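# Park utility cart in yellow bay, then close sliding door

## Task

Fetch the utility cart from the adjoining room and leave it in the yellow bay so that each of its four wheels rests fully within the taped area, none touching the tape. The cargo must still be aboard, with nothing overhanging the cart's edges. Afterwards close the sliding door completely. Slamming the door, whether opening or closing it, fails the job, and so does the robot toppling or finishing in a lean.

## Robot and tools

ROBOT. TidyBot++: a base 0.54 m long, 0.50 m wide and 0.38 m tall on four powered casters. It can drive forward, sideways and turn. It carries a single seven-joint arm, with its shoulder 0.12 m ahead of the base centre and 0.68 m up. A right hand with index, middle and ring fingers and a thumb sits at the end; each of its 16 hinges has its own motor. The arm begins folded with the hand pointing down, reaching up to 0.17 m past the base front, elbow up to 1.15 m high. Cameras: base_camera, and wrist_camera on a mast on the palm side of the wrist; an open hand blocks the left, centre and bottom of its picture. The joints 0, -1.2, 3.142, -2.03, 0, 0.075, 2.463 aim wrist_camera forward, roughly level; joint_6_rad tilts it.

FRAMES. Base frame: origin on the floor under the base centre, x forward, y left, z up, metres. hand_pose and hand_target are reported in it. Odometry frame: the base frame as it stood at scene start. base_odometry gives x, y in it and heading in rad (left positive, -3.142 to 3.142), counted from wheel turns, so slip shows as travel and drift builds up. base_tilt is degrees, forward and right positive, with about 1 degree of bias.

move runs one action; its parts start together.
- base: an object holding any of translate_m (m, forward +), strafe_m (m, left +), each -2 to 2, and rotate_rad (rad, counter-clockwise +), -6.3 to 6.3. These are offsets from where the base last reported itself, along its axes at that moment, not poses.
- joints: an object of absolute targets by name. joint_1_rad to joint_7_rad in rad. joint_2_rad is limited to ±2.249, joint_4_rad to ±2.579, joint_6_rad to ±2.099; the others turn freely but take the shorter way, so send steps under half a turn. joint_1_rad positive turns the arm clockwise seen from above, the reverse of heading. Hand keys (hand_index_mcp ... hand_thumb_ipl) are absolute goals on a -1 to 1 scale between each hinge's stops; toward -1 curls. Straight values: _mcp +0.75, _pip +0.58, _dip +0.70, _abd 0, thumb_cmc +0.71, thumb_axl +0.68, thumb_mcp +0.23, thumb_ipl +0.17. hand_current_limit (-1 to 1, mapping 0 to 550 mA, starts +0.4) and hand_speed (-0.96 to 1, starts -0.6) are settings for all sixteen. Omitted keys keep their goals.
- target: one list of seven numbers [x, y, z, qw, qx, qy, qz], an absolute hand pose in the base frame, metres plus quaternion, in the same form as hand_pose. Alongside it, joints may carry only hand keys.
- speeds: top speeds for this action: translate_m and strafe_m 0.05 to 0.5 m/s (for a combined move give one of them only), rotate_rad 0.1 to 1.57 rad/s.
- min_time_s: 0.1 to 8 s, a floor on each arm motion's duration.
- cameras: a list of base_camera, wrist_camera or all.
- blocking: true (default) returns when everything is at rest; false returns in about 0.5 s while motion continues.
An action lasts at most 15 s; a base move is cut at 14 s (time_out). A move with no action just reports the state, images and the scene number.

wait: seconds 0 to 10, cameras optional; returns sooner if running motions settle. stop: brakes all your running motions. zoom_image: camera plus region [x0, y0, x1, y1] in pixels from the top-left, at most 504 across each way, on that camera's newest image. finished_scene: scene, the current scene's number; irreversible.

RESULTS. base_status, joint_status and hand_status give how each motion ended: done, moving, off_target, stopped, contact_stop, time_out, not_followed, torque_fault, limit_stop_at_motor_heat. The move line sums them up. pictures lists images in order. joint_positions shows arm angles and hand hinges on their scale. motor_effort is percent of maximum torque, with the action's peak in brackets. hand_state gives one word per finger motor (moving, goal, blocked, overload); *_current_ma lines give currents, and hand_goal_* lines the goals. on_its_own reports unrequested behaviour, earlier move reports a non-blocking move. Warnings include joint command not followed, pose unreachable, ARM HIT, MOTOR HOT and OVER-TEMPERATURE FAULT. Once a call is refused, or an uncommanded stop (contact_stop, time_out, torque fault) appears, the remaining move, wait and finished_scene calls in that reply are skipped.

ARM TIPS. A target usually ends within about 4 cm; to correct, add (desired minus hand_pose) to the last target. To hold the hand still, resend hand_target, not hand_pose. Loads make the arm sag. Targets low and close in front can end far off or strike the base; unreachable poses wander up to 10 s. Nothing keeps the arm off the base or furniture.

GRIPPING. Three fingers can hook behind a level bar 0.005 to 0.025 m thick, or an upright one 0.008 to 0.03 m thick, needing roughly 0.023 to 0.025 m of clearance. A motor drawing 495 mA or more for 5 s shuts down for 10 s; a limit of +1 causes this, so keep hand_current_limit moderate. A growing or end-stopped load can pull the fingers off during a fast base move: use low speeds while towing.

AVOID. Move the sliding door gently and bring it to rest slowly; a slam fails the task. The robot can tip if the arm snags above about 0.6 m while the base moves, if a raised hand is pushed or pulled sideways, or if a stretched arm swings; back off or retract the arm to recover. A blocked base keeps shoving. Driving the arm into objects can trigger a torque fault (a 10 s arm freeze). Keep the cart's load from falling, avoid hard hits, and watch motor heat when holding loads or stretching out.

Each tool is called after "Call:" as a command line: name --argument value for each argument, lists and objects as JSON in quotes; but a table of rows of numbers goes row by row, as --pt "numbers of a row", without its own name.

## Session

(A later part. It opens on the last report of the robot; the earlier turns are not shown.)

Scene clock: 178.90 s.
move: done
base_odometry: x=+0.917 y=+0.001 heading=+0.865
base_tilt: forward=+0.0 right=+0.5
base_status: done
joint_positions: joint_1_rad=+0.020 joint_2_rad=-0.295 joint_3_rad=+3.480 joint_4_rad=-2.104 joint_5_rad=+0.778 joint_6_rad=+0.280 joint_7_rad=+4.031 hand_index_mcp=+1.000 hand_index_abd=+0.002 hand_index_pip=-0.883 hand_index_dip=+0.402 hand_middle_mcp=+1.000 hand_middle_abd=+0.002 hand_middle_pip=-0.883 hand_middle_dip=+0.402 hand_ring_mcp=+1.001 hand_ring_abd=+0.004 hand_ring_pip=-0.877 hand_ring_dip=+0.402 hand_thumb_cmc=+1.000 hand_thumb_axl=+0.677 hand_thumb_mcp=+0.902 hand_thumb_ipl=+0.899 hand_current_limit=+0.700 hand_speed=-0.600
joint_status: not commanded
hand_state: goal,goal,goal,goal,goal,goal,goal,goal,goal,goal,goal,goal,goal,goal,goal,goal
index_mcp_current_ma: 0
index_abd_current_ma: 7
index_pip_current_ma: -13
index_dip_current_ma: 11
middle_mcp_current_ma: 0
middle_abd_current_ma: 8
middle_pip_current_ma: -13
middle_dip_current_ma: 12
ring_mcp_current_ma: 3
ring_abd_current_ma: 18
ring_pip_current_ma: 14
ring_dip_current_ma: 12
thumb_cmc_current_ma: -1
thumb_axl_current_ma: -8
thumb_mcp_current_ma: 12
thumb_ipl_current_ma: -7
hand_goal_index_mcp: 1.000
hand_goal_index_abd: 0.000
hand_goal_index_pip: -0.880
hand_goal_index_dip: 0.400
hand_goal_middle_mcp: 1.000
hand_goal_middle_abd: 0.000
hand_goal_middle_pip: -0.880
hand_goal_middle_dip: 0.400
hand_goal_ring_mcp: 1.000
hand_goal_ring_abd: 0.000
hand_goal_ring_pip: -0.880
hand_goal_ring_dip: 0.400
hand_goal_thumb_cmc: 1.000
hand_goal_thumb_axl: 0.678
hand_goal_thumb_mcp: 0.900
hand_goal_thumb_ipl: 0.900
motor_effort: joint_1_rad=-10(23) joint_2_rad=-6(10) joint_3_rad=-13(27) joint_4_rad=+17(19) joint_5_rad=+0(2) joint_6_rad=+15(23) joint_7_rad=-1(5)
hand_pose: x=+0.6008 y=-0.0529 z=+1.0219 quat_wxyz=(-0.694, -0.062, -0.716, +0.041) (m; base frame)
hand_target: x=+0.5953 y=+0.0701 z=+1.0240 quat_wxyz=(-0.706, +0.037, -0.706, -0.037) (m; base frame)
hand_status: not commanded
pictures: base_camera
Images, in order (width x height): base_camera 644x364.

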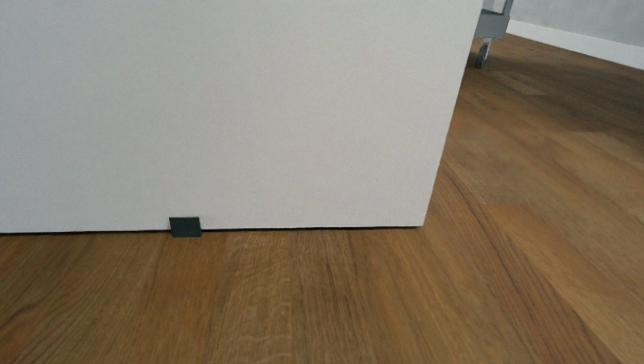

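Call:
move --base '{"strafe_m":0.2,"translate_m":-0.025,"rotate_rad":0.03}' --speeds '{"strafe_m":0.05}' --cameras '["base_camera"]'

Scene clock: 188.53 s.
move: done
base_odometry: x=+0.748 y=+0.111 heading=+0.896
base_tilt: forward=+0.0 right=+0.5
base_status: done
joint_positions: joint_1_rad=+0.020 joint_2_rad=-0.295 joint_3_rad=+3.481 joint_4_rad=-2.104 joint_5_rad=+0.778 joint_6_rad=+0.280 joint_7_rad=+4.034 hand_index_mcp=+1.000 hand_index_abd=+0.002 hand_index_pip=-0.883 hand_index_dip=+0.402 hand_middle_mcp=+1.000 hand_middle_abd=+0.002 hand_middle_pip=-0.883 hand_middle_dip=+0.402 hand_ring_mcp=+1.001 hand_ring_abd=+0.004 hand_ring_pip=-0.877 hand_ring_dip=+0.402 hand_thumb_cmc=+1.000 hand_thumb_axl=+0.677 hand_thumb_mcp=+0.902 hand_thumb_ipl=+0.899 hand_current_limit=+0.700 hand_speed=-0.600
joint_status: not commanded
hand_state: goal,goal,goal,goal,goal,goal,goal,goal,goal,goal,goal,goal,goal,goal,goal,goal
index_mcp_current_ma: 0
index_abd_current_ma: 7
index_pip_current_ma: -12
index_dip_current_ma: 11
middle_mcp_current_ma: 0
middle_abd_current_ma: 8
middle_pip_current_ma: -13
middle_dip_current_ma: 12
ring_mcp_current_ma: 3
ring_abd_current_ma: 17
ring_pip_current_ma: 14
ring_dip_current_ma: 12
thumb_cmc_current_ma: -1
thumb_axl_current_ma: -8
thumb_mcp_current_ma: 12
thumb_ipl_current_ma: -7
hand_goal_index_mcp: 1.000
hand_goal_index_abd: 0.000
hand_goal_index_pip: -0.880
hand_goal_index_dip: 0.400
hand_goal_middle_mcp: 1.000
hand_goal_middle_abd: 0.000
hand_goal_middle_pip: -0.880
hand_goal_middle_dip: 0.400
hand_goal_ring_mcp: 1.000
hand_goal_ring_abd: 0.000
hand_goal_ring_pip: -0.880
hand_goal_ring_dip: 0.400
hand_goal_thumb_cmc: 1.000
hand_goal_thumb_axl: 0.678
hand_goal_thumb_mcp: 0.900
hand_goal_thumb_ipl: 0.900
motor_effort: joint_1_rad=-11(22) joint_2_rad=-6(9) joint_3_rad=-13(26) joint_4_rad=+17(19) joint_5_rad=+0(2) joint_6_rad=+16(24) joint_7_rad=-1(5)
hand_pose: x=+0.6009 y=-0.0538 z=+1.0220 quat_wxyz=(-0.694, -0.062, -0.716, +0.042) (m; base frame)
hand_target: x=+0.5953 y=+0.0701 z=+1.0240 quat_wxyz=(-0.706, +0.037, -0.706, -0.037) (m; base frame)
hand_status: not commanded
pictures: base_camera
Images, in order (width x height): base_camera 644x364.

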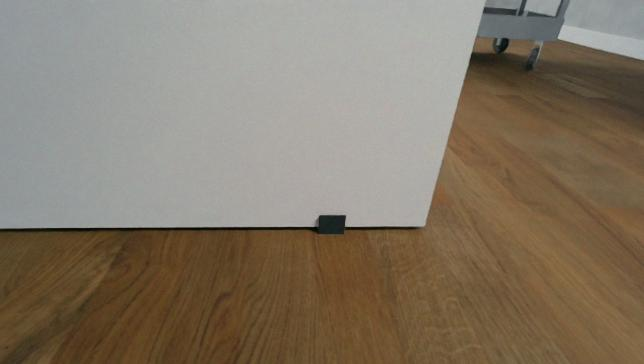

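Call:
move --base '{"strafe_m":0.09,"translate_m":-0.012,"rotate_rad":0.015}' --speeds '{"strafe_m":0.05}' --cameras '["base_camera"]'

Scene clock: 194.57 s.
move: done
base_odometry: x=+0.671 y=+0.158 heading=+0.912
base_tilt: forward=+0.0 right=+0.5
base_status: done
joint_positions: joint_1_rad=+0.015 joint_2_rad=-0.293 joint_3_rad=+3.476 joint_4_rad=-2.102 joint_5_rad=+0.778 joint_6_rad=+0.279 joint_7_rad=+4.036 hand_index_mcp=+1.000 hand_index_abd=+0.002 hand_index_pip=-0.883 hand_index_dip=+0.402 hand_middle_mcp=+1.000 hand_middle_abd=+0.002 hand_middle_pip=-0.883 hand_middle_dip=+0.402 hand_ring_mcp=+1.000 hand_ring_abd=+0.004 hand_ring_pip=-0.877 hand_ring_dip=+0.402 hand_thumb_cmc=+1.000 hand_thumb_axl=+0.677 hand_thumb_mcp=+0.902 hand_thumb_ipl=+0.899 hand_current_limit=+0.700 hand_speed=-0.600
joint_status: not commanded
hand_state: goal,goal,goal,goal,goal,goal,goal,goal,goal,goal,goal,goal,goal,goal,goal,goal
index_mcp_current_ma: 0
index_abd_current_ma: 7
index_pip_current_ma: -12
index_dip_current_ma: 11
middle_mcp_current_ma: 0
middle_abd_current_ma: 8
middle_pip_current_ma: -13
middle_dip_current_ma: 12
ring_mcp_current_ma: 2
ring_abd_current_ma: 16
ring_pip_current_ma: 14
ring_dip_current_ma: 12
thumb_cmc_current_ma: -1
thumb_axl_current_ma: -8
thumb_mcp_current_ma: 12
thumb_ipl_current_ma: -7
hand_goal_index_mcp: 1.000
hand_goal_index_abd: 0.000
hand_goal_index_pip: -0.880
hand_goal_index_dip: 0.400
hand_goal_middle_mcp: 1.000
hand_goal_middle_abd: 0.000
hand_goal_middle_pip: -0.880
hand_goal_middle_dip: 0.400
hand_goal_ring_mcp: 1.000
hand_goal_ring_abd: 0.000
hand_goal_ring_pip: -0.880
hand_goal_ring_dip: 0.400
hand_goal_thumb_cmc: 1.000
hand_goal_thumb_axl: 0.678
hand_goal_thumb_mcp: 0.900
hand_goal_thumb_ipl: 0.900
motor_effort: joint_1_rad=-10(22) joint_2_rad=-6(9) joint_3_rad=-12(26) joint_4_rad=+18(19) joint_5_rad=+0(2) joint_6_rad=+15(24) joint_7_rad=+0(5)
hand_pose: x=+0.6020 y=-0.0487 z=+1.0217 quat_wxyz=(-0.694, -0.057, -0.716, +0.040) (m; base frame)
hand_target: x=+0.5953 y=+0.0701 z=+1.0240 quat_wxyz=(-0.706, +0.037, -0.706, -0.037) (m; base frame)
hand_status: not commanded
pictures: base_camera
Images, in order (width x height): base_camera 644x364.

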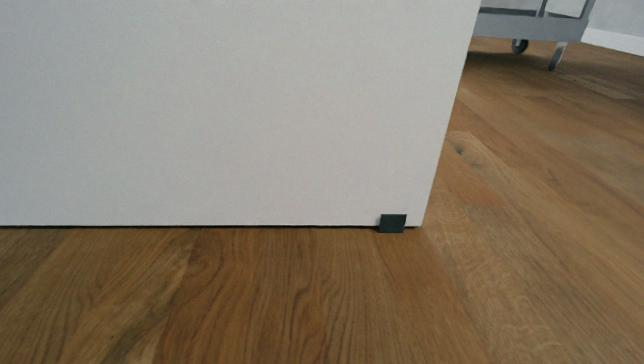

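Call:
move --base '{"strafe_m":-0.19}' --speeds '{"strafe_m":0.1}' --cameras '["wrist_camera"]'

Scene clock: 204.40 s.
move: done
base_odometry: x=+0.821 y=+0.041 heading=+0.911
base_tilt: forward=-0.1 right=+0.5
base_status: done
joint_positions: joint_1_rad=-0.064 joint_2_rad=-0.295 joint_3_rad=+3.386 joint_4_rad=-2.105 joint_5_rad=+0.778 joint_6_rad=+0.280 joint_7_rad=+4.036 hand_index_mcp=+0.998 hand_index_abd=+0.002 hand_index_pip=-0.883 hand_index_dip=+0.402 hand_middle_mcp=+0.999 hand_middle_abd=+0.002 hand_middle_pip=-0.877 hand_middle_dip=+0.402 hand_ring_mcp=+1.000 hand_ring_abd=+0.002 hand_ring_pip=-0.877 hand_ring_dip=+0.403 hand_thumb_cmc=+1.000 hand_thumb_axl=+0.677 hand_thumb_mcp=+0.902 hand_thumb_ipl=+0.899 hand_current_limit=+0.700 hand_speed=-0.600
joint_status: not commanded
hand_state: goal,goal,goal,goal,goal,goal,goal,goal,goal,goal,goal,goal,goal,goal,goal,goal
index_mcp_current_ma: -10
index_abd_current_ma: 8
index_pip_current_ma: -13
index_dip_current_ma: 10
middle_mcp_current_ma: -4
middle_abd_current_ma: 8
middle_pip_current_ma: 15
middle_dip_current_ma: 12
ring_mcp_current_ma: 1
ring_abd_current_ma: 7
ring_pip_current_ma: 13
ring_dip_current_ma: 13
thumb_cmc_current_ma: -1
thumb_axl_current_ma: -8
thumb_mcp_current_ma: 12
thumb_ipl_current_ma: -7
hand_goal_index_mcp: 1.000
hand_goal_index_abd: 0.000
hand_goal_index_pip: -0.880
hand_goal_index_dip: 0.400
hand_goal_middle_mcp: 1.000
hand_goal_middle_abd: 0.000
hand_goal_middle_pip: -0.880
hand_goal_middle_dip: 0.400
hand_goal_ring_mcp: 1.000
hand_goal_ring_abd: 0.000
hand_goal_ring_pip: -0.880
hand_goal_ring_dip: 0.400
hand_goal_thumb_cmc: 1.000
hand_goal_thumb_axl: 0.678
hand_goal_thumb_mcp: 0.900
hand_goal_thumb_ipl: 0.900
on_its_own: joint_1_rad moved -0.079 to your old target -0.080
motor_effort: joint_1_rad=+0(11) joint_2_rad=-8(9) joint_3_rad=-1(13) joint_4_rad=+18(22) joint_5_rad=-3(4) joint_6_rad=+7(16) joint_7_rad=-1(1)
hand_pose: x=+0.6007 y=+0.0407 z=+1.0214 quat_wxyz=(-0.696, +0.012, -0.718, -0.009) (m; base frame)
hand_target: x=+0.5953 y=+0.0701 z=+1.0240 quat_wxyz=(-0.706, +0.037, -0.706, -0.037) (m; base frame)
hand_status: not commanded
pictures: wrist_camera
Images, in order (width x height): wrist_camera 504x504.

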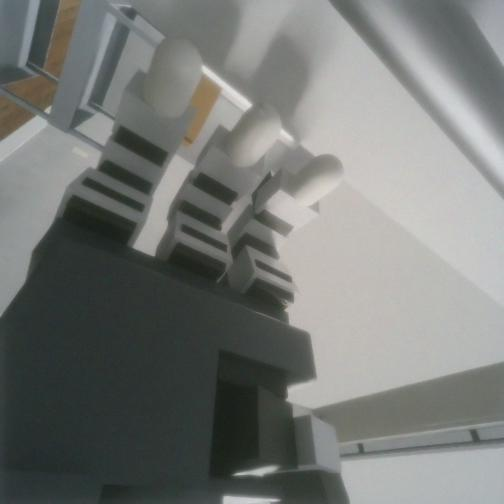

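Call:
move --base '{"translate_m":-0.28}' --speeds '{"translate_m":0.2}'

Call:
move --base '{"strafe_m":-0.38}' --speeds '{"strafe_m":0.3}' --joints '{"joint_1_rad":-0.3,"joint_2_rad":-0.9,"joint_3_rad":3.142,"joint_4_rad":-2.03,"joint_5_rad":0,"joint_6_rad":-0.35,"joint_7_rad":2.463,"hand_current_limit":0.4,"hand_index_pip":1,"hand_middle_pip":1,"hand_ring_pip":1,"hand_index_dip":1,"hand_middle_dip":1,"hand_ring_dip":1}' --min_time_s 3 --cameras '["all"]'

Scene clock: 213.70 s.
move: done
base_odometry: x=+0.649 y=-0.180 heading=+0.911
base_tilt: forward=-0.1 right=+0.5
base_status: done
joint_positions: joint_1_rad=-0.064 joint_2_rad=-0.292 joint_3_rad=+3.386 joint_4_rad=-2.105 joint_5_rad=+0.778 joint_6_rad=+0.280 joint_7_rad=+4.036 hand_index_mcp=+0.998 hand_index_abd=+0.002 hand_index_pip=-0.882 hand_index_dip=+0.402 hand_middle_mcp=+0.999 hand_middle_abd=+0.002 hand_middle_pip=-0.877 hand_middle_dip=+0.402 hand_ring_mcp=+1.000 hand_ring_abd=+0.002 hand_ring_pip=-0.877 hand_ring_dip=+0.403 hand_thumb_cmc=+1.000 hand_thumb_axl=+0.677 hand_thumb_mcp=+0.902 hand_thumb_ipl=+0.899 hand_current_limit=+0.700 hand_speed=-0.600
joint_status: not commanded
hand_state: goal,goal,goal,goal,goal,goal,goal,goal,goal,goal,goal,goal,goal,goal,goal,goal
index_mcp_current_ma: -9
index_abd_current_ma: 7
index_pip_current_ma: -12
index_dip_current_ma: 10
middle_mcp_current_ma: -4
middle_abd_current_ma: 7
middle_pip_current_ma: 13
middle_dip_current_ma: 12
ring_mcp_current_ma: 1
ring_abd_current_ma: 7
ring_pip_current_ma: 12
ring_dip_current_ma: 13
thumb_cmc_current_ma: -1
thumb_axl_current_ma: -8
thumb_mcp_current_ma: 12
thumb_ipl_current_ma: -7
hand_goal_index_mcp: 1.000
hand_goal_index_abd: 0.000
hand_goal_index_pip: -0.880
hand_goal_index_dip: 0.400
hand_goal_middle_mcp: 1.000
hand_goal_middle_abd: 0.000
hand_goal_middle_pip: -0.880
hand_goal_middle_dip: 0.400
hand_goal_ring_mcp: 1.000
hand_goal_ring_abd: 0.000
hand_goal_ring_pip: -0.880
hand_goal_ring_dip: 0.400
hand_goal_thumb_cmc: 1.000
hand_goal_thumb_axl: 0.678
hand_goal_thumb_mcp: 0.900
hand_goal_thumb_ipl: 0.900
motor_effort: joint_1_rad=+0(2) joint_2_rad=-8(12) joint_3_rad=-1(1) joint_4_rad=+18(19) joint_5_rad=-3(3) joint_6_rad=+7(8) joint_7_rad=-1(1)
hand_pose: x=+0.6017 y=+0.0408 z=+1.0199 quat_wxyz=(-0.695, +0.012, -0.719, -0.008) (m; base frame)
hand_target: x=+0.5953 y=+0.0701 z=+1.0240 quat_wxyz=(-0.706, +0.037, -0.706, -0.037) (m; base frame)
hand_status: not commanded
pictures: none

Scene clock: 217.37 s.
move: done
base_odometry: x=+0.950 y=-0.413 heading=+0.911
base_tilt: forward=+0.0 right=+0.5
base_status: done
joint_positions: joint_1_rad=-0.277 joint_2_rad=-0.888 joint_3_rad=+3.162 joint_4_rad=-2.062 joint_5_rad=+0.050 joint_6_rad=-0.277 joint_7_rad=+2.508 hand_index_mcp=+1.000 hand_index_abd=-0.001 hand_index_pip=+0.999 hand_index_dip=+0.998 hand_middle_mcp=+1.000 hand_middle_abd=-0.001 hand_middle_pip=+0.999 hand_middle_dip=+0.998 hand_ring_mcp=+1.000 hand_ring_abd=-0.001 hand_ring_pip=+0.999 hand_ring_dip=+0.998 hand_thumb_cmc=+1.000 hand_thumb_axl=+0.676 hand_thumb_mcp=+0.899 hand_thumb_ipl=+0.899 hand_current_limit=+0.400 hand_speed=-0.600
joint_status: all done
hand_state: goal,goal,goal,goal,goal,goal,goal,goal,goal,goal,goal,goal,goal,goal,goal,goal
index_mcp_current_ma: -1
index_abd_current_ma: -3
index_pip_current_ma: -5
index_dip_current_ma: -11
middle_mcp_current_ma: -1
middle_abd_current_ma: -4
middle_pip_current_ma: -6
middle_dip_current_ma: -11
ring_mcp_current_ma: 0
ring_abd_current_ma: -3
ring_pip_current_ma: -5
ring_dip_current_ma: -12
thumb_cmc_current_ma: -1
thumb_axl_current_ma: -10
thumb_mcp_current_ma: -4
thumb_ipl_current_ma: -7
hand_goal_index_mcp: 1.000
hand_goal_index_abd: 0.000
hand_goal_index_pip: 1.000
hand_goal_index_dip: 1.000
hand_goal_middle_mcp: 1.000
hand_goal_middle_abd: 0.000
hand_goal_middle_pip: 1.000
hand_goal_middle_dip: 1.000
hand_goal_ring_mcp: 1.000
hand_goal_ring_abd: 0.000
hand_goal_ring_pip: 1.000
hand_goal_ring_dip: 1.000
hand_goal_thumb_cmc: 1.000
hand_goal_thumb_axl: 0.678
hand_goal_thumb_mcp: 0.900
hand_goal_thumb_ipl: 0.900
motor_effort: joint_1_rad=+0(3) joint_2_rad=+7(10) joint_3_rad=+0(3) joint_4_rad=+17(20) joint_5_rad=-1(4) joint_6_rad=+9(10) joint_7_rad=+0(2)
hand_pose: x=+0.3853 y=-0.0070 z=+1.1618 quat_wxyz=(-0.263, -0.545, -0.379, -0.700) (m; base frame)
hand_target: x=+0.3787 y=+0.0072 z=+1.1565 quat_wxyz=(-0.215, -0.558, -0.378, -0.706) (m; base frame)
hand_status: not commanded
pictures: base_camera, wrist_camera
Images, in order (width x height): base_camera 644x364, wrist_camera 504x504.

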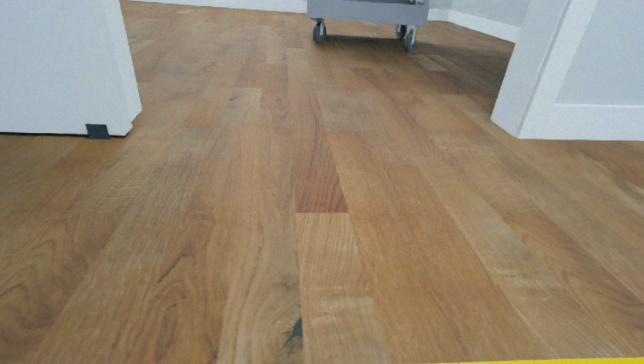

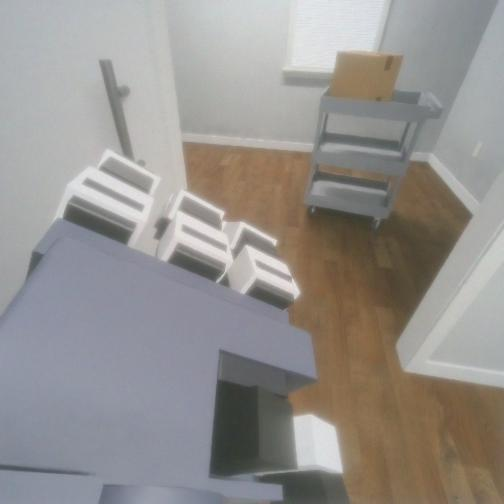

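Call:
zoom_image --camera "wrist_camera" --region '[280, 30, 480, 230]'

Call:
zoom_image --camera "base_camera" --region '[280, 0, 460, 80]'

Scaled by 2.520 from the camera's 504x504 image, which has a finer 720x720 frame.

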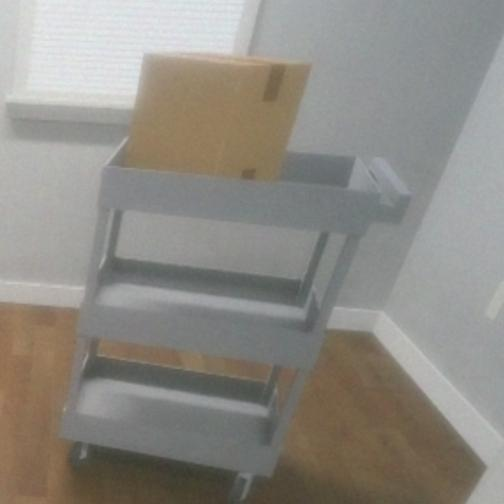

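Scaled by 2.800.

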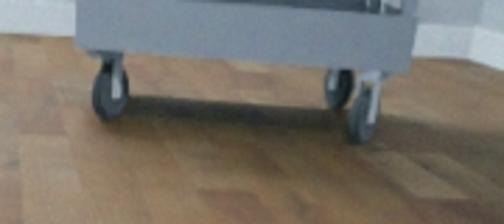

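Call:
move --base '{"translate_m":0.7}' --speeds '{"translate_m":0.3}' --cameras '["all"]'

Scene clock: 261.30 s.
move: done
base_odometry: x=+1.379 y=+0.140 heading=+0.911
base_tilt: forward=+0.1 right=+0.5
base_status: done
joint_positions: joint_1_rad=-0.277 joint_2_rad=-0.892 joint_3_rad=+3.160 joint_4_rad=-2.059 joint_5_rad=+0.049 joint_6_rad=-0.280 joint_7_rad=+2.506 hand_index_mcp=+1.000 hand_index_abd=-0.001 hand_index_pip=+0.999 hand_index_dip=+0.998 hand_middle_mcp=+1.000 hand_middle_abd=-0.001 hand_middle_pip=+0.999 hand_middle_dip=+0.998 hand_ring_mcp=+1.000 hand_ring_abd=-0.001 hand_ring_pip=+0.999 hand_ring_dip=+0.998 hand_thumb_cmc=+1.000 hand_thumb_axl=+0.676 hand_thumb_mcp=+0.899 hand_thumb_ipl=+0.899 hand_current_limit=+0.400 hand_speed=-0.600
joint_status: not commanded
hand_state: goal,goal,goal,goal,goal,goal,goal,goal,goal,goal,goal,goal,goal,goal,goal,goal
index_mcp_current_ma: -1
index_abd_current_ma: -2
index_pip_current_ma: -5
index_dip_current_ma: -11
middle_mcp_current_ma: -1
middle_abd_current_ma: -3
middle_pip_current_ma: -5
middle_dip_current_ma: -11
ring_mcp_current_ma: 0
ring_abd_current_ma: -3
ring_pip_current_ma: -5
ring_dip_current_ma: -12
thumb_cmc_current_ma: -1
thumb_axl_current_ma: -10
thumb_mcp_current_ma: -6
thumb_ipl_current_ma: -7
hand_goal_index_mcp: 1.000
hand_goal_index_abd: 0.000
hand_goal_index_pip: 1.000
hand_goal_index_dip: 1.000
hand_goal_middle_mcp: 1.000
hand_goal_middle_abd: 0.000
hand_goal_middle_pip: 1.000
hand_goal_middle_dip: 1.000
hand_goal_ring_mcp: 1.000
hand_goal_ring_abd: 0.000
hand_goal_ring_pip: 1.000
hand_goal_ring_dip: 1.000
hand_goal_thumb_cmc: 1.000
hand_goal_thumb_axl: 0.678
hand_goal_thumb_mcp: 0.900
hand_goal_thumb_ipl: 0.900
motor_effort: joint_1_rad=+0(1) joint_2_rad=+8(10) joint_3_rad=+0(1) joint_4_rad=+17(18) joint_5_rad=-1(1) joint_6_rad=+9(9) joint_7_rad=+0(1)
hand_pose: x=+0.3826 y=-0.0066 z=+1.1636 quat_wxyz=(-0.263, -0.543, -0.378, -0.702) (m; base frame)
hand_target: x=+0.3787 y=+0.0072 z=+1.1565 quat_wxyz=(-0.215, -0.558, -0.378, -0.706) (m; base frame)
hand_status: not commanded
pictures: base_camera, wrist_camera
Images, in order (width x height): base_camera 644x364, wrist_camera 504x504.

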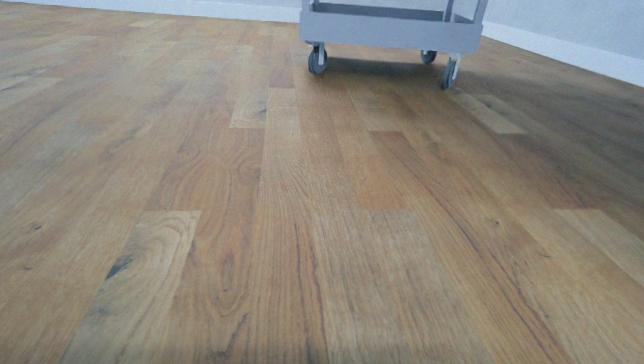

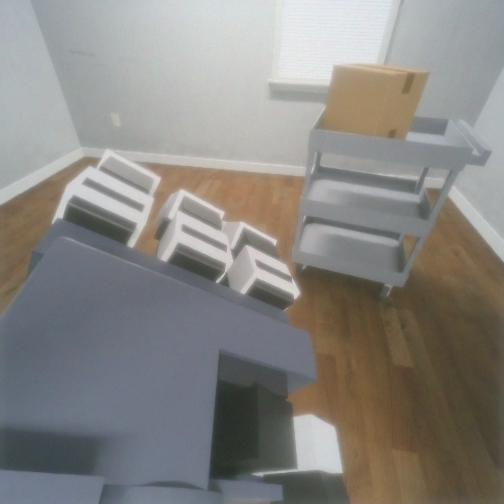

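Call:
zoom_image --camera "wrist_camera" --region '[290, 50, 500, 300]'

Call:
zoom_image --camera "base_camera" --region '[280, 0, 500, 100]'

Scaled by 2.016 from the camera's 504x504 image, which has a finer 720x720 frame.

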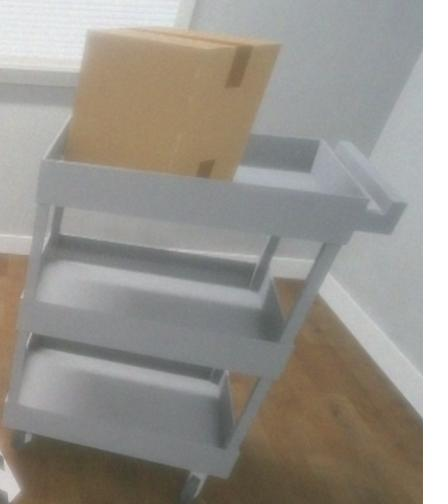

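Scaled by 2.291.

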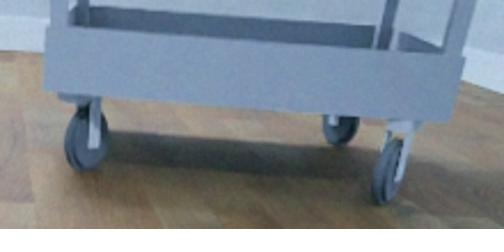

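Call:
move --target '[0.58, -0.10, 0.90, 0.5, -0.5, 0.5, -0.5]' --joints '{"hand_index_mcp":0.754,"hand_middle_mcp":0.754,"hand_ring_mcp":0.754,"hand_index_pip":0.65,"hand_middle_pip":0.65,"hand_ring_pip":0.65,"hand_index_dip":0.7,"hand_middle_dip":0.7,"hand_ring_dip":0.7}' --min_time_s 4 --cameras '["all"]'

Scene clock: 336.67 s.
move: off_target
base_odometry: x=+1.379 y=+0.140 heading=+0.911
base_tilt: forward=+0.0 right=+0.5
base_status: not commanded
joint_positions: joint_1_rad=-0.765 joint_2_rad=-0.557 joint_3_rad=+3.967 joint_4_rad=-2.131 joint_5_rad=-0.541 joint_6_rad=-0.006 joint_7_rad=+1.019 hand_index_mcp=+0.747 hand_index_abd=+0.001 hand_index_pip=+0.650 hand_index_dip=+0.702 hand_middle_mcp=+0.747 hand_middle_abd=+0.001 hand_middle_pip=+0.650 hand_middle_dip=+0.702 hand_ring_mcp=+0.746 hand_ring_abd=+0.001 hand_ring_pip=+0.650 hand_ring_dip=+0.702 hand_thumb_cmc=+0.997 hand_thumb_axl=+0.680 hand_thumb_mcp=+0.899 hand_thumb_ipl=+0.899 hand_current_limit=+0.400 hand_speed=-0.600
joint_status: all done
hand_state: goal,goal,goal,goal,goal,goal,goal,goal,goal,goal,goal,goal,goal,goal,goal,goal
index_mcp_current_ma: -35
index_abd_current_ma: 6
index_pip_current_ma: 1
index_dip_current_ma: 10
middle_mcp_current_ma: -39
middle_abd_current_ma: 6
middle_pip_current_ma: 1
middle_dip_current_ma: 10
ring_mcp_current_ma: -40
ring_abd_current_ma: 6
ring_pip_current_ma: 0
ring_dip_current_ma: 11
thumb_cmc_current_ma: -14
thumb_axl_current_ma: 10
thumb_mcp_current_ma: -9
thumb_ipl_current_ma: -7
hand_goal_index_mcp: 0.754
hand_goal_index_abd: 0.000
hand_goal_index_pip: 0.650
hand_goal_index_dip: 0.700
hand_goal_middle_mcp: 0.754
hand_goal_middle_abd: 0.000
hand_goal_middle_pip: 0.650
hand_goal_middle_dip: 0.700
hand_goal_ring_mcp: 0.754
hand_goal_ring_abd: 0.000
hand_goal_ring_pip: 0.650
hand_goal_ring_dip: 0.700
hand_goal_thumb_cmc: 1.000
hand_goal_thumb_axl: 0.678
hand_goal_thumb_mcp: 0.900
hand_goal_thumb_ipl: 0.900
motor_effort: joint_1_rad=+0(2) joint_2_rad=+2(8) joint_3_rad=-6(7) joint_4_rad=+17(18) joint_5_rad=-1(2) joint_6_rad=+6(9) joint_7_rad=-1(1)
hand_pose: x=+0.5587 y=-0.0829 z=+0.8671 quat_wxyz=(+0.464, -0.578, +0.491, -0.457) (m; base frame)
hand_target: x=+0.5562 y=-0.0891 z=+0.8476 quat_wxyz=(+0.462, -0.556, +0.529, -0.444) (m; base frame)
hand_status: off_target (0.043 m and 11.0 deg from the pose sent, 0.342 m and 144.8 deg at the start)
pictures: base_camera, wrist_camera
Images, in order (width x height): base_camera 644x364, wrist_camera 504x504.

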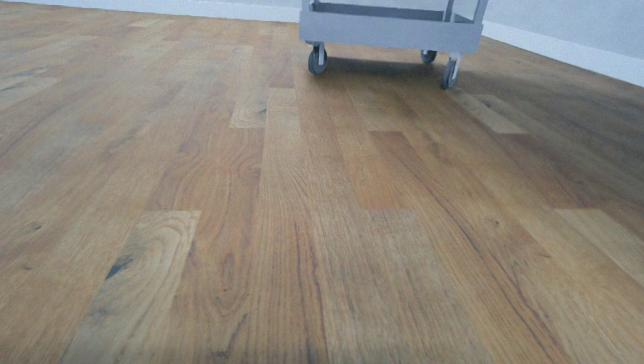

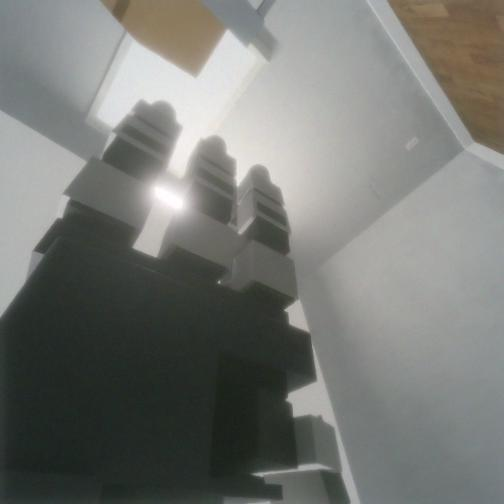

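Call:
move --base '{"translate_m":0.5}' --speeds '{"translate_m":0.2}' --cameras '["all"]'

Scene clock: 349.77 s.
move: done
base_odometry: x=+1.686 y=+0.535 heading=+0.911
base_tilt: forward=+0.0 right=+0.5
base_status: done
joint_positions: joint_1_rad=-0.765 joint_2_rad=-0.551 joint_3_rad=+3.967 joint_4_rad=-2.132 joint_5_rad=-0.541 joint_6_rad=-0.006 joint_7_rad=+1.019 hand_index_mcp=+0.747 hand_index_abd=+0.001 hand_index_pip=+0.650 hand_index_dip=+0.702 hand_middle_mcp=+0.746 hand_middle_abd=+0.001 hand_middle_pip=+0.650 hand_middle_dip=+0.702 hand_ring_mcp=+0.746 hand_ring_abd=+0.001 hand_ring_pip=+0.650 hand_ring_dip=+0.702 hand_thumb_cmc=+0.997 hand_thumb_axl=+0.680 hand_thumb_mcp=+0.899 hand_thumb_ipl=+0.899 hand_current_limit=+0.400 hand_speed=-0.600
joint_status: not commanded
hand_state: goal,goal,goal,goal,goal,goal,goal,goal,goal,goal,goal,goal,goal,goal,goal,goal
index_mcp_current_ma: -37
index_abd_current_ma: 6
index_pip_current_ma: 0
index_dip_current_ma: 10
middle_mcp_current_ma: -41
middle_abd_current_ma: 6
middle_pip_current_ma: 0
middle_dip_current_ma: 10
ring_mcp_current_ma: -42
ring_abd_current_ma: 6
ring_pip_current_ma: 0
ring_dip_current_ma: 11
thumb_cmc_current_ma: -14
thumb_axl_current_ma: 10
thumb_mcp_current_ma: -8
thumb_ipl_current_ma: -7
hand_goal_index_mcp: 0.754
hand_goal_index_abd: 0.000
hand_goal_index_pip: 0.650
hand_goal_index_dip: 0.700
hand_goal_middle_mcp: 0.754
hand_goal_middle_abd: 0.000
hand_goal_middle_pip: 0.650
hand_goal_middle_dip: 0.700
hand_goal_ring_mcp: 0.754
hand_goal_ring_abd: 0.000
hand_goal_ring_pip: 0.650
hand_goal_ring_dip: 0.700
hand_goal_thumb_cmc: 1.000
hand_goal_thumb_axl: 0.678
hand_goal_thumb_mcp: 0.900
hand_goal_thumb_ipl: 0.900
motor_effort: joint_1_rad=+0(2) joint_2_rad=+2(4) joint_3_rad=-5(6) joint_4_rad=+17(17) joint_5_rad=-1(1) joint_6_rad=+5(6) joint_7_rad=+0(1)
hand_pose: x=+0.5594 y=-0.0819 z=+0.8650 quat_wxyz=(+0.462, -0.580, +0.491, -0.457) (m; base frame)
hand_target: x=+0.5562 y=-0.0891 z=+0.8476 quat_wxyz=(+0.462, -0.556, +0.529, -0.444) (m; base frame)
hand_status: not commanded
pictures: base_camera, wrist_camera
Images, in order (width x height): base_camera 644x364, wrist_camera 504x504.

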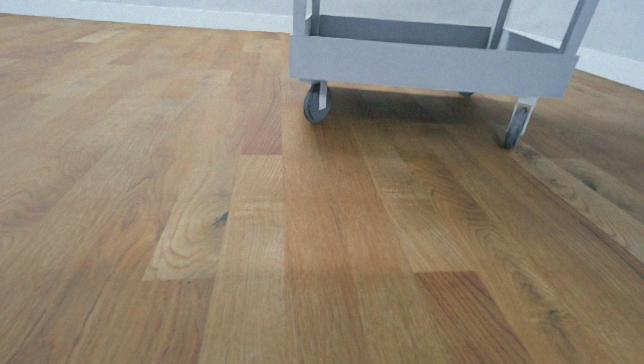

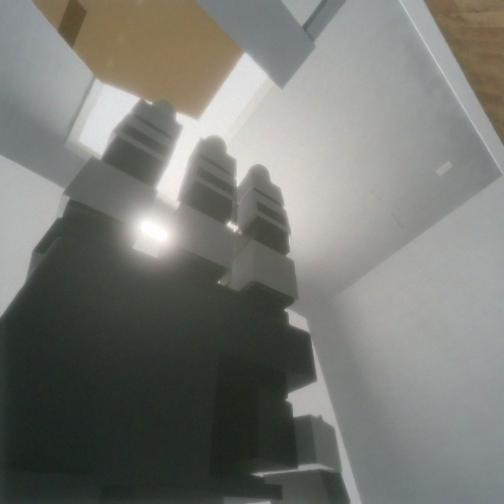

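Call:
move --target '[0.62, -0.38, 0.82, 0.4305, -0.4305, 0.561, -0.561]' --min_time_s 4 --cameras '["all"]'

Scene clock: 366.43 s.
move: done
base_odometry: x=+1.686 y=+0.535 heading=+0.911
base_tilt: forward=+0.0 right=+0.5
base_status: not commanded
joint_positions: joint_1_rad=-1.254 joint_2_rad=-1.144 joint_3_rad=+4.361 joint_4_rad=-1.931 joint_5_rad=-0.776 joint_6_rad=+0.364 joint_7_rad=+1.891 hand_index_mcp=+0.747 hand_index_abd=+0.001 hand_index_pip=+0.650 hand_index_dip=+0.702 hand_middle_mcp=+0.746 hand_middle_abd=+0.001 hand_middle_pip=+0.650 hand_middle_dip=+0.702 hand_ring_mcp=+0.746 hand_ring_abd=+0.001 hand_ring_pip=+0.650 hand_ring_dip=+0.702 hand_thumb_cmc=+0.997 hand_thumb_axl=+0.680 hand_thumb_mcp=+0.899 hand_thumb_ipl=+0.899 hand_current_limit=+0.400 hand_speed=-0.600
joint_status: not commanded
hand_state: goal,goal,goal,goal,goal,goal,goal,goal,goal,goal,goal,goal,goal,goal,goal,goal
index_mcp_current_ma: -38
index_abd_current_ma: 5
index_pip_current_ma: 0
index_dip_current_ma: 10
middle_mcp_current_ma: -42
middle_abd_current_ma: 6
middle_pip_current_ma: 0
middle_dip_current_ma: 10
ring_mcp_current_ma: -44
ring_abd_current_ma: 5
ring_pip_current_ma: 0
ring_dip_current_ma: 11
thumb_cmc_current_ma: -14
thumb_axl_current_ma: 11
thumb_mcp_current_ma: -5
thumb_ipl_current_ma: -7
hand_goal_index_mcp: 0.754
hand_goal_index_abd: 0.000
hand_goal_index_pip: 0.650
hand_goal_index_dip: 0.700
hand_goal_middle_mcp: 0.754
hand_goal_middle_abd: 0.000
hand_goal_middle_pip: 0.650
hand_goal_middle_dip: 0.700
hand_goal_ring_mcp: 0.754
hand_goal_ring_abd: 0.000
hand_goal_ring_pip: 0.650
hand_goal_ring_dip: 0.700
hand_goal_thumb_cmc: 1.000
hand_goal_thumb_axl: 0.678
hand_goal_thumb_mcp: 0.900
hand_goal_thumb_ipl: 0.900
motor_effort: joint_1_rad=+0(2) joint_2_rad=+21(22) joint_3_rad=-15(16) joint_4_rad=+9(17) joint_5_rad=+2(3) joint_6_rad=-2(6) joint_7_rad=-1(1)
hand_pose: x=+0.6186 y=-0.3509 z=+0.8434 quat_wxyz=(+0.451, -0.448, +0.523, -0.568) (m; base frame)
hand_target: x=+0.6200 y=-0.3800 z=+0.8200 quat_wxyz=(+0.430, -0.430, +0.561, -0.561) (m; base frame)
hand_status: done (0.037 m and 5.3 deg from the pose sent, 0.307 m and 22.7 deg at the start)
pictures: base_camera, wrist_camera
Images, in order (width x height): base_camera 644x364, wrist_camera 504x504.

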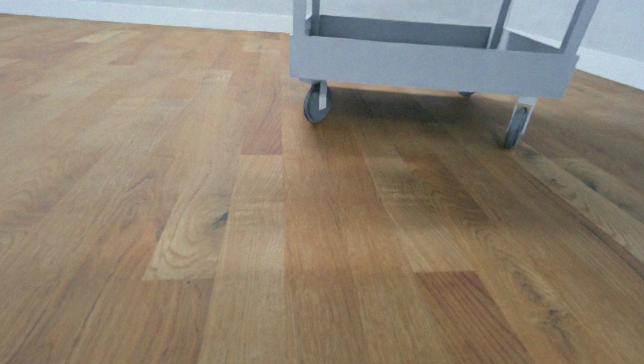

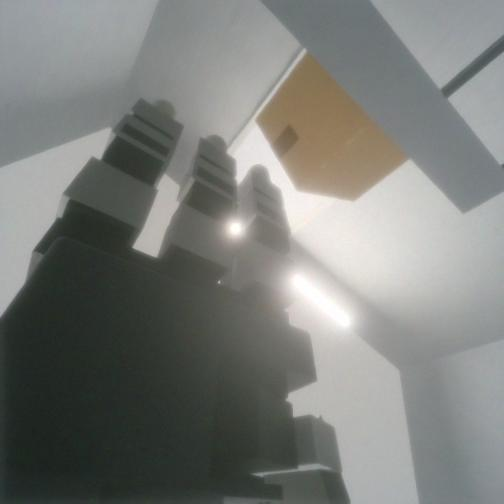

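Call:
move --joints '{"joint_1_rad":0,"joint_2_rad":-0.36,"joint_3_rad":3.142,"joint_4_rad":-2.4,"joint_5_rad":0,"joint_6_rad":-0.5,"joint_7_rad":2.463,"hand_index_mcp":1,"hand_middle_mcp":1,"hand_ring_mcp":1,"hand_index_pip":1,"hand_middle_pip":1,"hand_ring_pip":1,"hand_index_dip":1,"hand_middle_dip":1,"hand_ring_dip":1}' --min_time_s 4 --cameras '["all"]'

Scene clock: 424.80 s.
move: done
base_odometry: x=+1.686 y=+0.535 heading=+0.911
base_tilt: forward=-0.1 right=+0.5
base_status: not commanded
joint_positions: joint_1_rad=-0.025 joint_2_rad=-0.374 joint_3_rad=+3.164 joint_4_rad=-2.367 joint_5_rad=-0.052 joint_6_rad=-0.428 joint_7_rad=+2.418 hand_index_mcp=+0.998 hand_index_abd=+0.001 hand_index_pip=+0.997 hand_index_dip=+0.998 hand_middle_mcp=+0.998 hand_middle_abd=+0.001 hand_middle_pip=+0.997 hand_middle_dip=+0.998 hand_ring_mcp=+0.998 hand_ring_abd=+0.001 hand_ring_pip=+0.997 hand_ring_dip=+0.997 hand_thumb_cmc=+0.998 hand_thumb_axl=+0.679 hand_thumb_mcp=+0.898 hand_thumb_ipl=+0.899 hand_current_limit=+0.400 hand_speed=-0.600
joint_status: all done
hand_state: goal,goal,goal,goal,goal,goal,goal,goal,goal,goal,goal,goal,goal,goal,goal,goal
index_mcp_current_ma: -9
index_abd_current_ma: 5
index_pip_current_ma: -15
index_dip_current_ma: -12
middle_mcp_current_ma: -10
middle_abd_current_ma: 6
middle_pip_current_ma: -15
middle_dip_current_ma: -12
ring_mcp_current_ma: -10
ring_abd_current_ma: 6
ring_pip_current_ma: -14
ring_dip_current_ma: -13
thumb_cmc_current_ma: -8
thumb_axl_current_ma: 7
thumb_mcp_current_ma: -11
thumb_ipl_current_ma: -7
hand_goal_index_mcp: 1.000
hand_goal_index_abd: 0.000
hand_goal_index_pip: 1.000
hand_goal_index_dip: 1.000
hand_goal_middle_mcp: 1.000
hand_goal_middle_abd: 0.000
hand_goal_middle_pip: 1.000
hand_goal_middle_dip: 1.000
hand_goal_ring_mcp: 1.000
hand_goal_ring_abd: 0.000
hand_goal_ring_pip: 1.000
hand_goal_ring_dip: 1.000
hand_goal_thumb_cmc: 1.000
hand_goal_thumb_axl: 0.678
hand_goal_thumb_mcp: 0.900
hand_goal_thumb_ipl: 0.900
motor_effort: joint_1_rad=+1(3) joint_2_rad=-4(23) joint_3_rad=+0(15) joint_4_rad=+16(18) joint_5_rad=-1(3) joint_6_rad=+6(8) joint_7_rad=-1(2)
hand_pose: x=+0.4866 y=-0.0668 z=+0.7463 quat_wxyz=(-0.124, -0.860, -0.368, -0.330) (m; base frame)
hand_target: x=+0.4646 y=-0.0698 z=+0.7143 quat_wxyz=(-0.128, -0.862, -0.412, -0.267) (m; base frame)
hand_status: not commanded
pictures: base_camera, wrist_camera
Images, in order (width x height): base_camera 644x364, wrist_camera 504x504.

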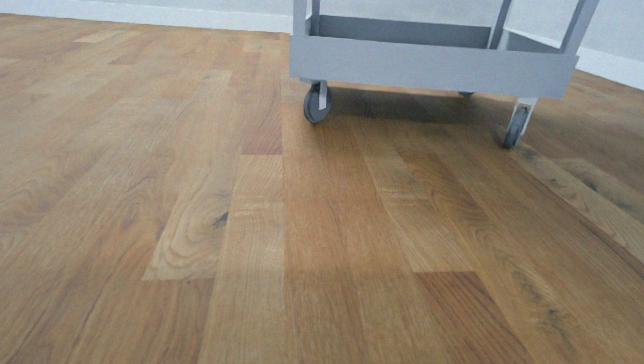

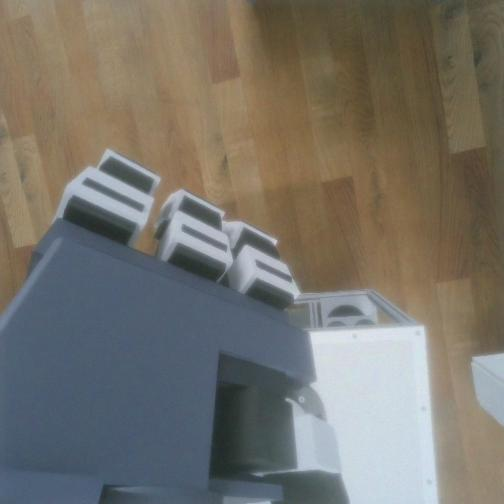

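Call:
move --base '{"translate_m":0.36}' --speeds '{"translate_m":0.2}' --cameras '["all"]'

Scene clock: 447.93 s.
move: done
base_odometry: x=+1.906 y=+0.820 heading=+0.911
base_tilt: forward=-0.1 right=+0.5
base_status: done
joint_positions: joint_1_rad=-0.024 joint_2_rad=-0.367 joint_3_rad=+3.164 joint_4_rad=-2.369 joint_5_rad=-0.049 joint_6_rad=-0.434 joint_7_rad=+2.420 hand_index_mcp=+0.998 hand_index_abd=+0.001 hand_index_pip=+0.997 hand_index_dip=+0.998 hand_middle_mcp=+0.998 hand_middle_abd=+0.001 hand_middle_pip=+0.997 hand_middle_dip=+0.998 hand_ring_mcp=+0.998 hand_ring_abd=+0.001 hand_ring_pip=+0.997 hand_ring_dip=+0.997 hand_thumb_cmc=+0.998 hand_thumb_axl=+0.679 hand_thumb_mcp=+0.898 hand_thumb_ipl=+0.899 hand_current_limit=+0.400 hand_speed=-0.600
joint_status: not commanded
hand_state: goal,goal,goal,goal,goal,goal,goal,goal,goal,goal,goal,goal,goal,goal,goal,goal
index_mcp_current_ma: -8
index_abd_current_ma: 5
index_pip_current_ma: -15
index_dip_current_ma: -12
middle_mcp_current_ma: -9
middle_abd_current_ma: 6
middle_pip_current_ma: -15
middle_dip_current_ma: -12
ring_mcp_current_ma: -9
ring_abd_current_ma: 6
ring_pip_current_ma: -14
ring_dip_current_ma: -13
thumb_cmc_current_ma: -8
thumb_axl_current_ma: 6
thumb_mcp_current_ma: -11
thumb_ipl_current_ma: -7
hand_goal_index_mcp: 1.000
hand_goal_index_abd: 0.000
hand_goal_index_pip: 1.000
hand_goal_index_dip: 1.000
hand_goal_middle_mcp: 1.000
hand_goal_middle_abd: 0.000
hand_goal_middle_pip: 1.000
hand_goal_middle_dip: 1.000
hand_goal_ring_mcp: 1.000
hand_goal_ring_abd: 0.000
hand_goal_ring_pip: 1.000
hand_goal_ring_dip: 1.000
hand_goal_thumb_cmc: 1.000
hand_goal_thumb_axl: 0.678
hand_goal_thumb_mcp: 0.900
hand_goal_thumb_ipl: 0.900
motor_effort: joint_1_rad=+0(2) joint_2_rad=-4(6) joint_3_rad=+0(0) joint_4_rad=+16(17) joint_5_rad=-1(2) joint_6_rad=+6(7) joint_7_rad=+0(1)
hand_pose: x=+0.4854 y=-0.0667 z=+0.7416 quat_wxyz=(-0.122, -0.862, -0.371, -0.323) (m; base frame)
hand_target: x=+0.4646 y=-0.0698 z=+0.7143 quat_wxyz=(-0.128, -0.862, -0.412, -0.267) (m; base frame)
hand_status: not commanded
pictures: base_camera, wrist_camera
Images, in order (width x height): base_camera 644x364, wrist_camera 504x504.

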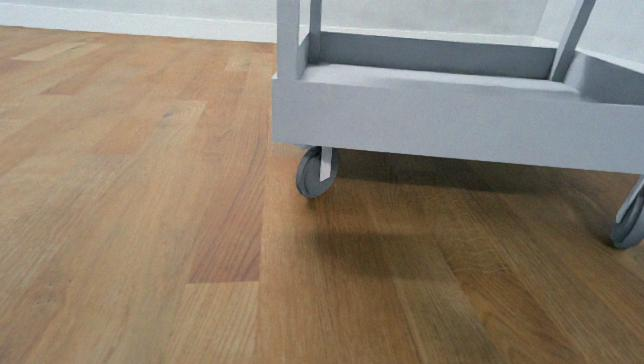

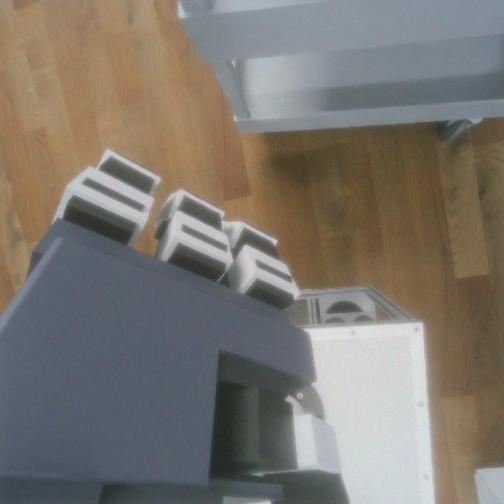

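Call:
move --base '{"strafe_m":0.19}' --speeds '{"strafe_m":0.15}'

Call:
move --base '{"translate_m":0.33}' --speeds '{"translate_m":0.12}' --cameras '["all"]'

Scene clock: 470.13 s.
move: done
base_odometry: x=+1.756 y=+0.937 heading=+0.911
base_tilt: forward=+0.0 right=+0.5
base_status: done
joint_positions: joint_1_rad=-0.023 joint_2_rad=-0.367 joint_3_rad=+3.158 joint_4_rad=-2.369 joint_5_rad=-0.047 joint_6_rad=-0.434 joint_7_rad=+2.420 hand_index_mcp=+0.998 hand_index_abd=+0.001 hand_index_pip=+0.997 hand_index_dip=+0.998 hand_middle_mcp=+0.998 hand_middle_abd=+0.001 hand_middle_pip=+0.997 hand_middle_dip=+0.998 hand_ring_mcp=+0.998 hand_ring_abd=+0.001 hand_ring_pip=+0.997 hand_ring_dip=+0.997 hand_thumb_cmc=+0.999 hand_thumb_axl=+0.679 hand_thumb_mcp=+0.898 hand_thumb_ipl=+0.899 hand_current_limit=+0.400 hand_speed=-0.600
joint_status: not commanded
hand_state: goal,goal,goal,goal,goal,goal,goal,goal,goal,goal,goal,goal,goal,goal,goal,goal
index_mcp_current_ma: -8
index_abd_current_ma: 5
index_pip_current_ma: -15
index_dip_current_ma: -12
middle_mcp_current_ma: -9
middle_abd_current_ma: 6
middle_pip_current_ma: -15
middle_dip_current_ma: -12
ring_mcp_current_ma: -9
ring_abd_current_ma: 6
ring_pip_current_ma: -14
ring_dip_current_ma: -13
thumb_cmc_current_ma: -6
thumb_axl_current_ma: 5
thumb_mcp_current_ma: -11
thumb_ipl_current_ma: -7
hand_goal_index_mcp: 1.000
hand_goal_index_abd: 0.000
hand_goal_index_pip: 1.000
hand_goal_index_dip: 1.000
hand_goal_middle_mcp: 1.000
hand_goal_middle_abd: 0.000
hand_goal_middle_pip: 1.000
hand_goal_middle_dip: 1.000
hand_goal_ring_mcp: 1.000
hand_goal_ring_abd: 0.000
hand_goal_ring_pip: 1.000
hand_goal_ring_dip: 1.000
hand_goal_thumb_cmc: 1.000
hand_goal_thumb_axl: 0.678
hand_goal_thumb_mcp: 0.900
hand_goal_thumb_ipl: 0.900
motor_effort: joint_1_rad=+1(2) joint_2_rad=-4(4) joint_3_rad=+0(1) joint_4_rad=+15(16) joint_5_rad=-1(2) joint_6_rad=+6(6) joint_7_rad=-1(1)
hand_pose: x=+0.4855 y=-0.0654 z=+0.7418 quat_wxyz=(-0.123, -0.861, -0.374, -0.323) (m; base frame)
hand_target: x=+0.4646 y=-0.0698 z=+0.7143 quat_wxyz=(-0.128, -0.862, -0.412, -0.267) (m; base frame)
hand_status: not commanded
pictures: none

Scene clock: 473.47 s.
move: done
base_odometry: x=+1.958 y=+1.198 heading=+0.911
base_tilt: forward=+0.0 right=+0.6
base_status: done
joint_positions: joint_1_rad=-0.023 joint_2_rad=-0.365 joint_3_rad=+3.158 joint_4_rad=-2.370 joint_5_rad=-0.047 joint_6_rad=-0.435 joint_7_rad=+2.420 hand_index_mcp=+0.999 hand_index_abd=+0.001 hand_index_pip=+0.997 hand_index_dip=+0.998 hand_middle_mcp=+0.998 hand_middle_abd=+0.001 hand_middle_pip=+0.997 hand_middle_dip=+0.998 hand_ring_mcp=+0.998 hand_ring_abd=+0.001 hand_ring_pip=+0.997 hand_ring_dip=+0.997 hand_thumb_cmc=+0.999 hand_thumb_axl=+0.679 hand_thumb_mcp=+0.898 hand_thumb_ipl=+0.899 hand_current_limit=+0.400 hand_speed=-0.600
joint_status: not commanded
hand_state: goal,goal,goal,goal,goal,goal,goal,goal,goal,goal,goal,goal,goal,goal,goal,goal
index_mcp_current_ma: -7
index_abd_current_ma: 5
index_pip_current_ma: -15
index_dip_current_ma: -12
middle_mcp_current_ma: -8
middle_abd_current_ma: 6
middle_pip_current_ma: -15
middle_dip_current_ma: -12
ring_mcp_current_ma: -9
ring_abd_current_ma: 6
ring_pip_current_ma: -14
ring_dip_current_ma: -13
thumb_cmc_current_ma: -6
thumb_axl_current_ma: 5
thumb_mcp_current_ma: -11
thumb_ipl_current_ma: -7
hand_goal_index_mcp: 1.000
hand_goal_index_abd: 0.000
hand_goal_index_pip: 1.000
hand_goal_index_dip: 1.000
hand_goal_middle_mcp: 1.000
hand_goal_middle_abd: 0.000
hand_goal_middle_pip: 1.000
hand_goal_middle_dip: 1.000
hand_goal_ring_mcp: 1.000
hand_goal_ring_abd: 0.000
hand_goal_ring_pip: 1.000
hand_goal_ring_dip: 1.000
hand_goal_thumb_cmc: 1.000
hand_goal_thumb_axl: 0.678
hand_goal_thumb_mcp: 0.900
hand_goal_thumb_ipl: 0.900
motor_effort: joint_1_rad=+0(2) joint_2_rad=-4(6) joint_3_rad=+0(1) joint_4_rad=+15(16) joint_5_rad=-1(1) joint_6_rad=+6(7) joint_7_rad=-1(1)
hand_pose: x=+0.4852 y=-0.0654 z=+0.7405 quat_wxyz=(-0.123, -0.861, -0.374, -0.321) (m; base frame)
hand_target: x=+0.4646 y=-0.0698 z=+0.7143 quat_wxyz=(-0.128, -0.862, -0.412, -0.267) (m; base frame)
hand_status: not commanded
pictures: base_camera, wrist_camera
Images, in order (width x height): base_camera 644x364, wrist_camera 504x504.

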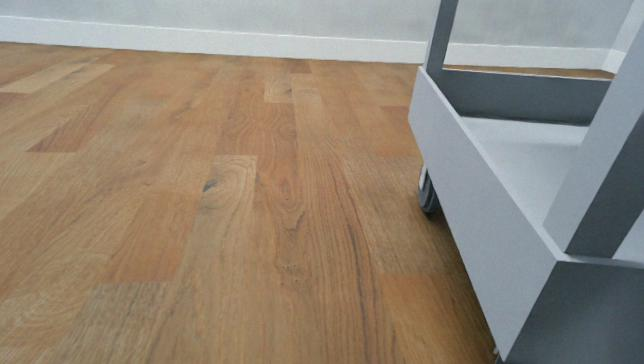

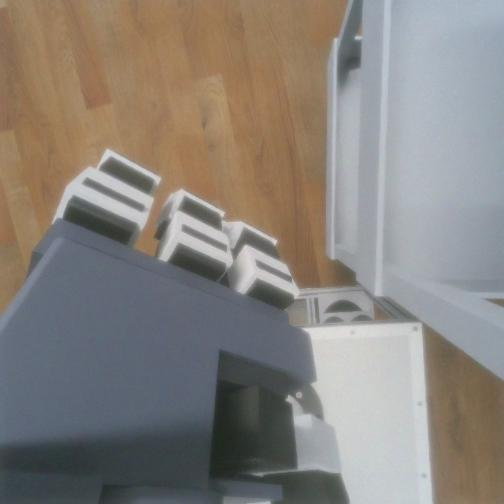

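Call:
move --joints '{"joint_1_rad":-0.8,"joint_4_rad":-2.5}' --min_time_s 2 --cameras '["all"]'

Scene clock: 499.93 s.
move: done
base_odometry: x=+1.958 y=+1.198 heading=+0.911
base_tilt: forward=+0.0 right=+0.5
base_status: not commanded
joint_positions: joint_1_rad=-0.776 joint_2_rad=-0.365 joint_3_rad=+3.158 joint_4_rad=-2.464 joint_5_rad=-0.047 joint_6_rad=-0.435 joint_7_rad=+2.420 hand_index_mcp=+0.999 hand_index_abd=+0.001 hand_index_pip=+0.997 hand_index_dip=+0.998 hand_middle_mcp=+0.998 hand_middle_abd=+0.001 hand_middle_pip=+0.997 hand_middle_dip=+0.998 hand_ring_mcp=+0.998 hand_ring_abd=+0.001 hand_ring_pip=+0.997 hand_ring_dip=+0.997 hand_thumb_cmc=+0.999 hand_thumb_axl=+0.679 hand_thumb_mcp=+0.898 hand_thumb_ipl=+0.899 hand_current_limit=+0.400 hand_speed=-0.600
joint_status: all done
hand_state: goal,goal,goal,goal,goal,goal,goal,goal,goal,goal,goal,goal,goal,goal,goal,goal
index_mcp_current_ma: -7
index_abd_current_ma: 5
index_pip_current_ma: -15
index_dip_current_ma: -12
middle_mcp_current_ma: -8
middle_abd_current_ma: 6
middle_pip_current_ma: -15
middle_dip_current_ma: -12
ring_mcp_current_ma: -9
ring_abd_current_ma: 6
ring_pip_current_ma: -14
ring_dip_current_ma: -13
thumb_cmc_current_ma: -6
thumb_axl_current_ma: 5
thumb_mcp_current_ma: -11
thumb_ipl_current_ma: -7
hand_goal_index_mcp: 1.000
hand_goal_index_abd: 0.000
hand_goal_index_pip: 1.000
hand_goal_index_dip: 1.000
hand_goal_middle_mcp: 1.000
hand_goal_middle_abd: 0.000
hand_goal_middle_pip: 1.000
hand_goal_middle_dip: 1.000
hand_goal_ring_mcp: 1.000
hand_goal_ring_abd: 0.000
hand_goal_ring_pip: 1.000
hand_goal_ring_dip: 1.000
hand_goal_thumb_cmc: 1.000
hand_goal_thumb_axl: 0.678
hand_goal_thumb_mcp: 0.900
hand_goal_thumb_ipl: 0.900
motor_effort: joint_1_rad=+0(2) joint_2_rad=-3(4) joint_3_rad=+0(1) joint_4_rad=+15(16) joint_5_rad=-1(2) joint_6_rad=+5(6) joint_7_rad=+0(1)
hand_pose: x=+0.4061 y=+0.1798 z=+0.6933 quat_wxyz=(+0.005, -0.674, -0.675, -0.299) (m; base frame)
hand_target: x=+0.3830 y=+0.1716 z=+0.6668 quat_wxyz=(-0.011, -0.642, -0.725, -0.248) (m; base frame)
hand_status: not commanded
pictures: base_camera, wrist_camera
Images, in order (width x height): base_camera 644x364, wrist_camera 504x504.

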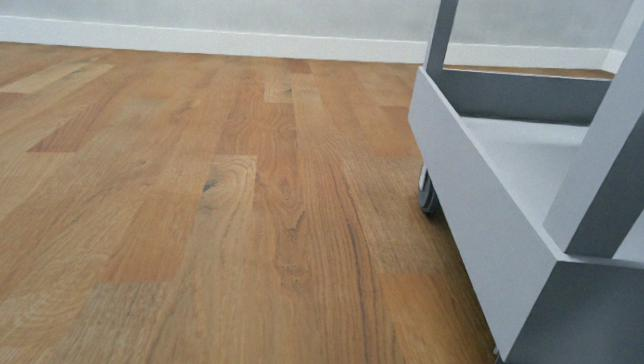

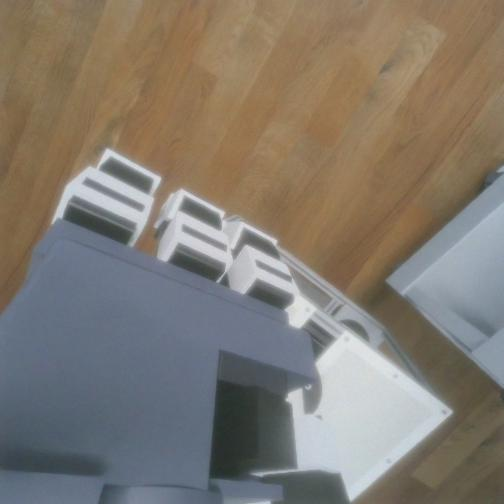

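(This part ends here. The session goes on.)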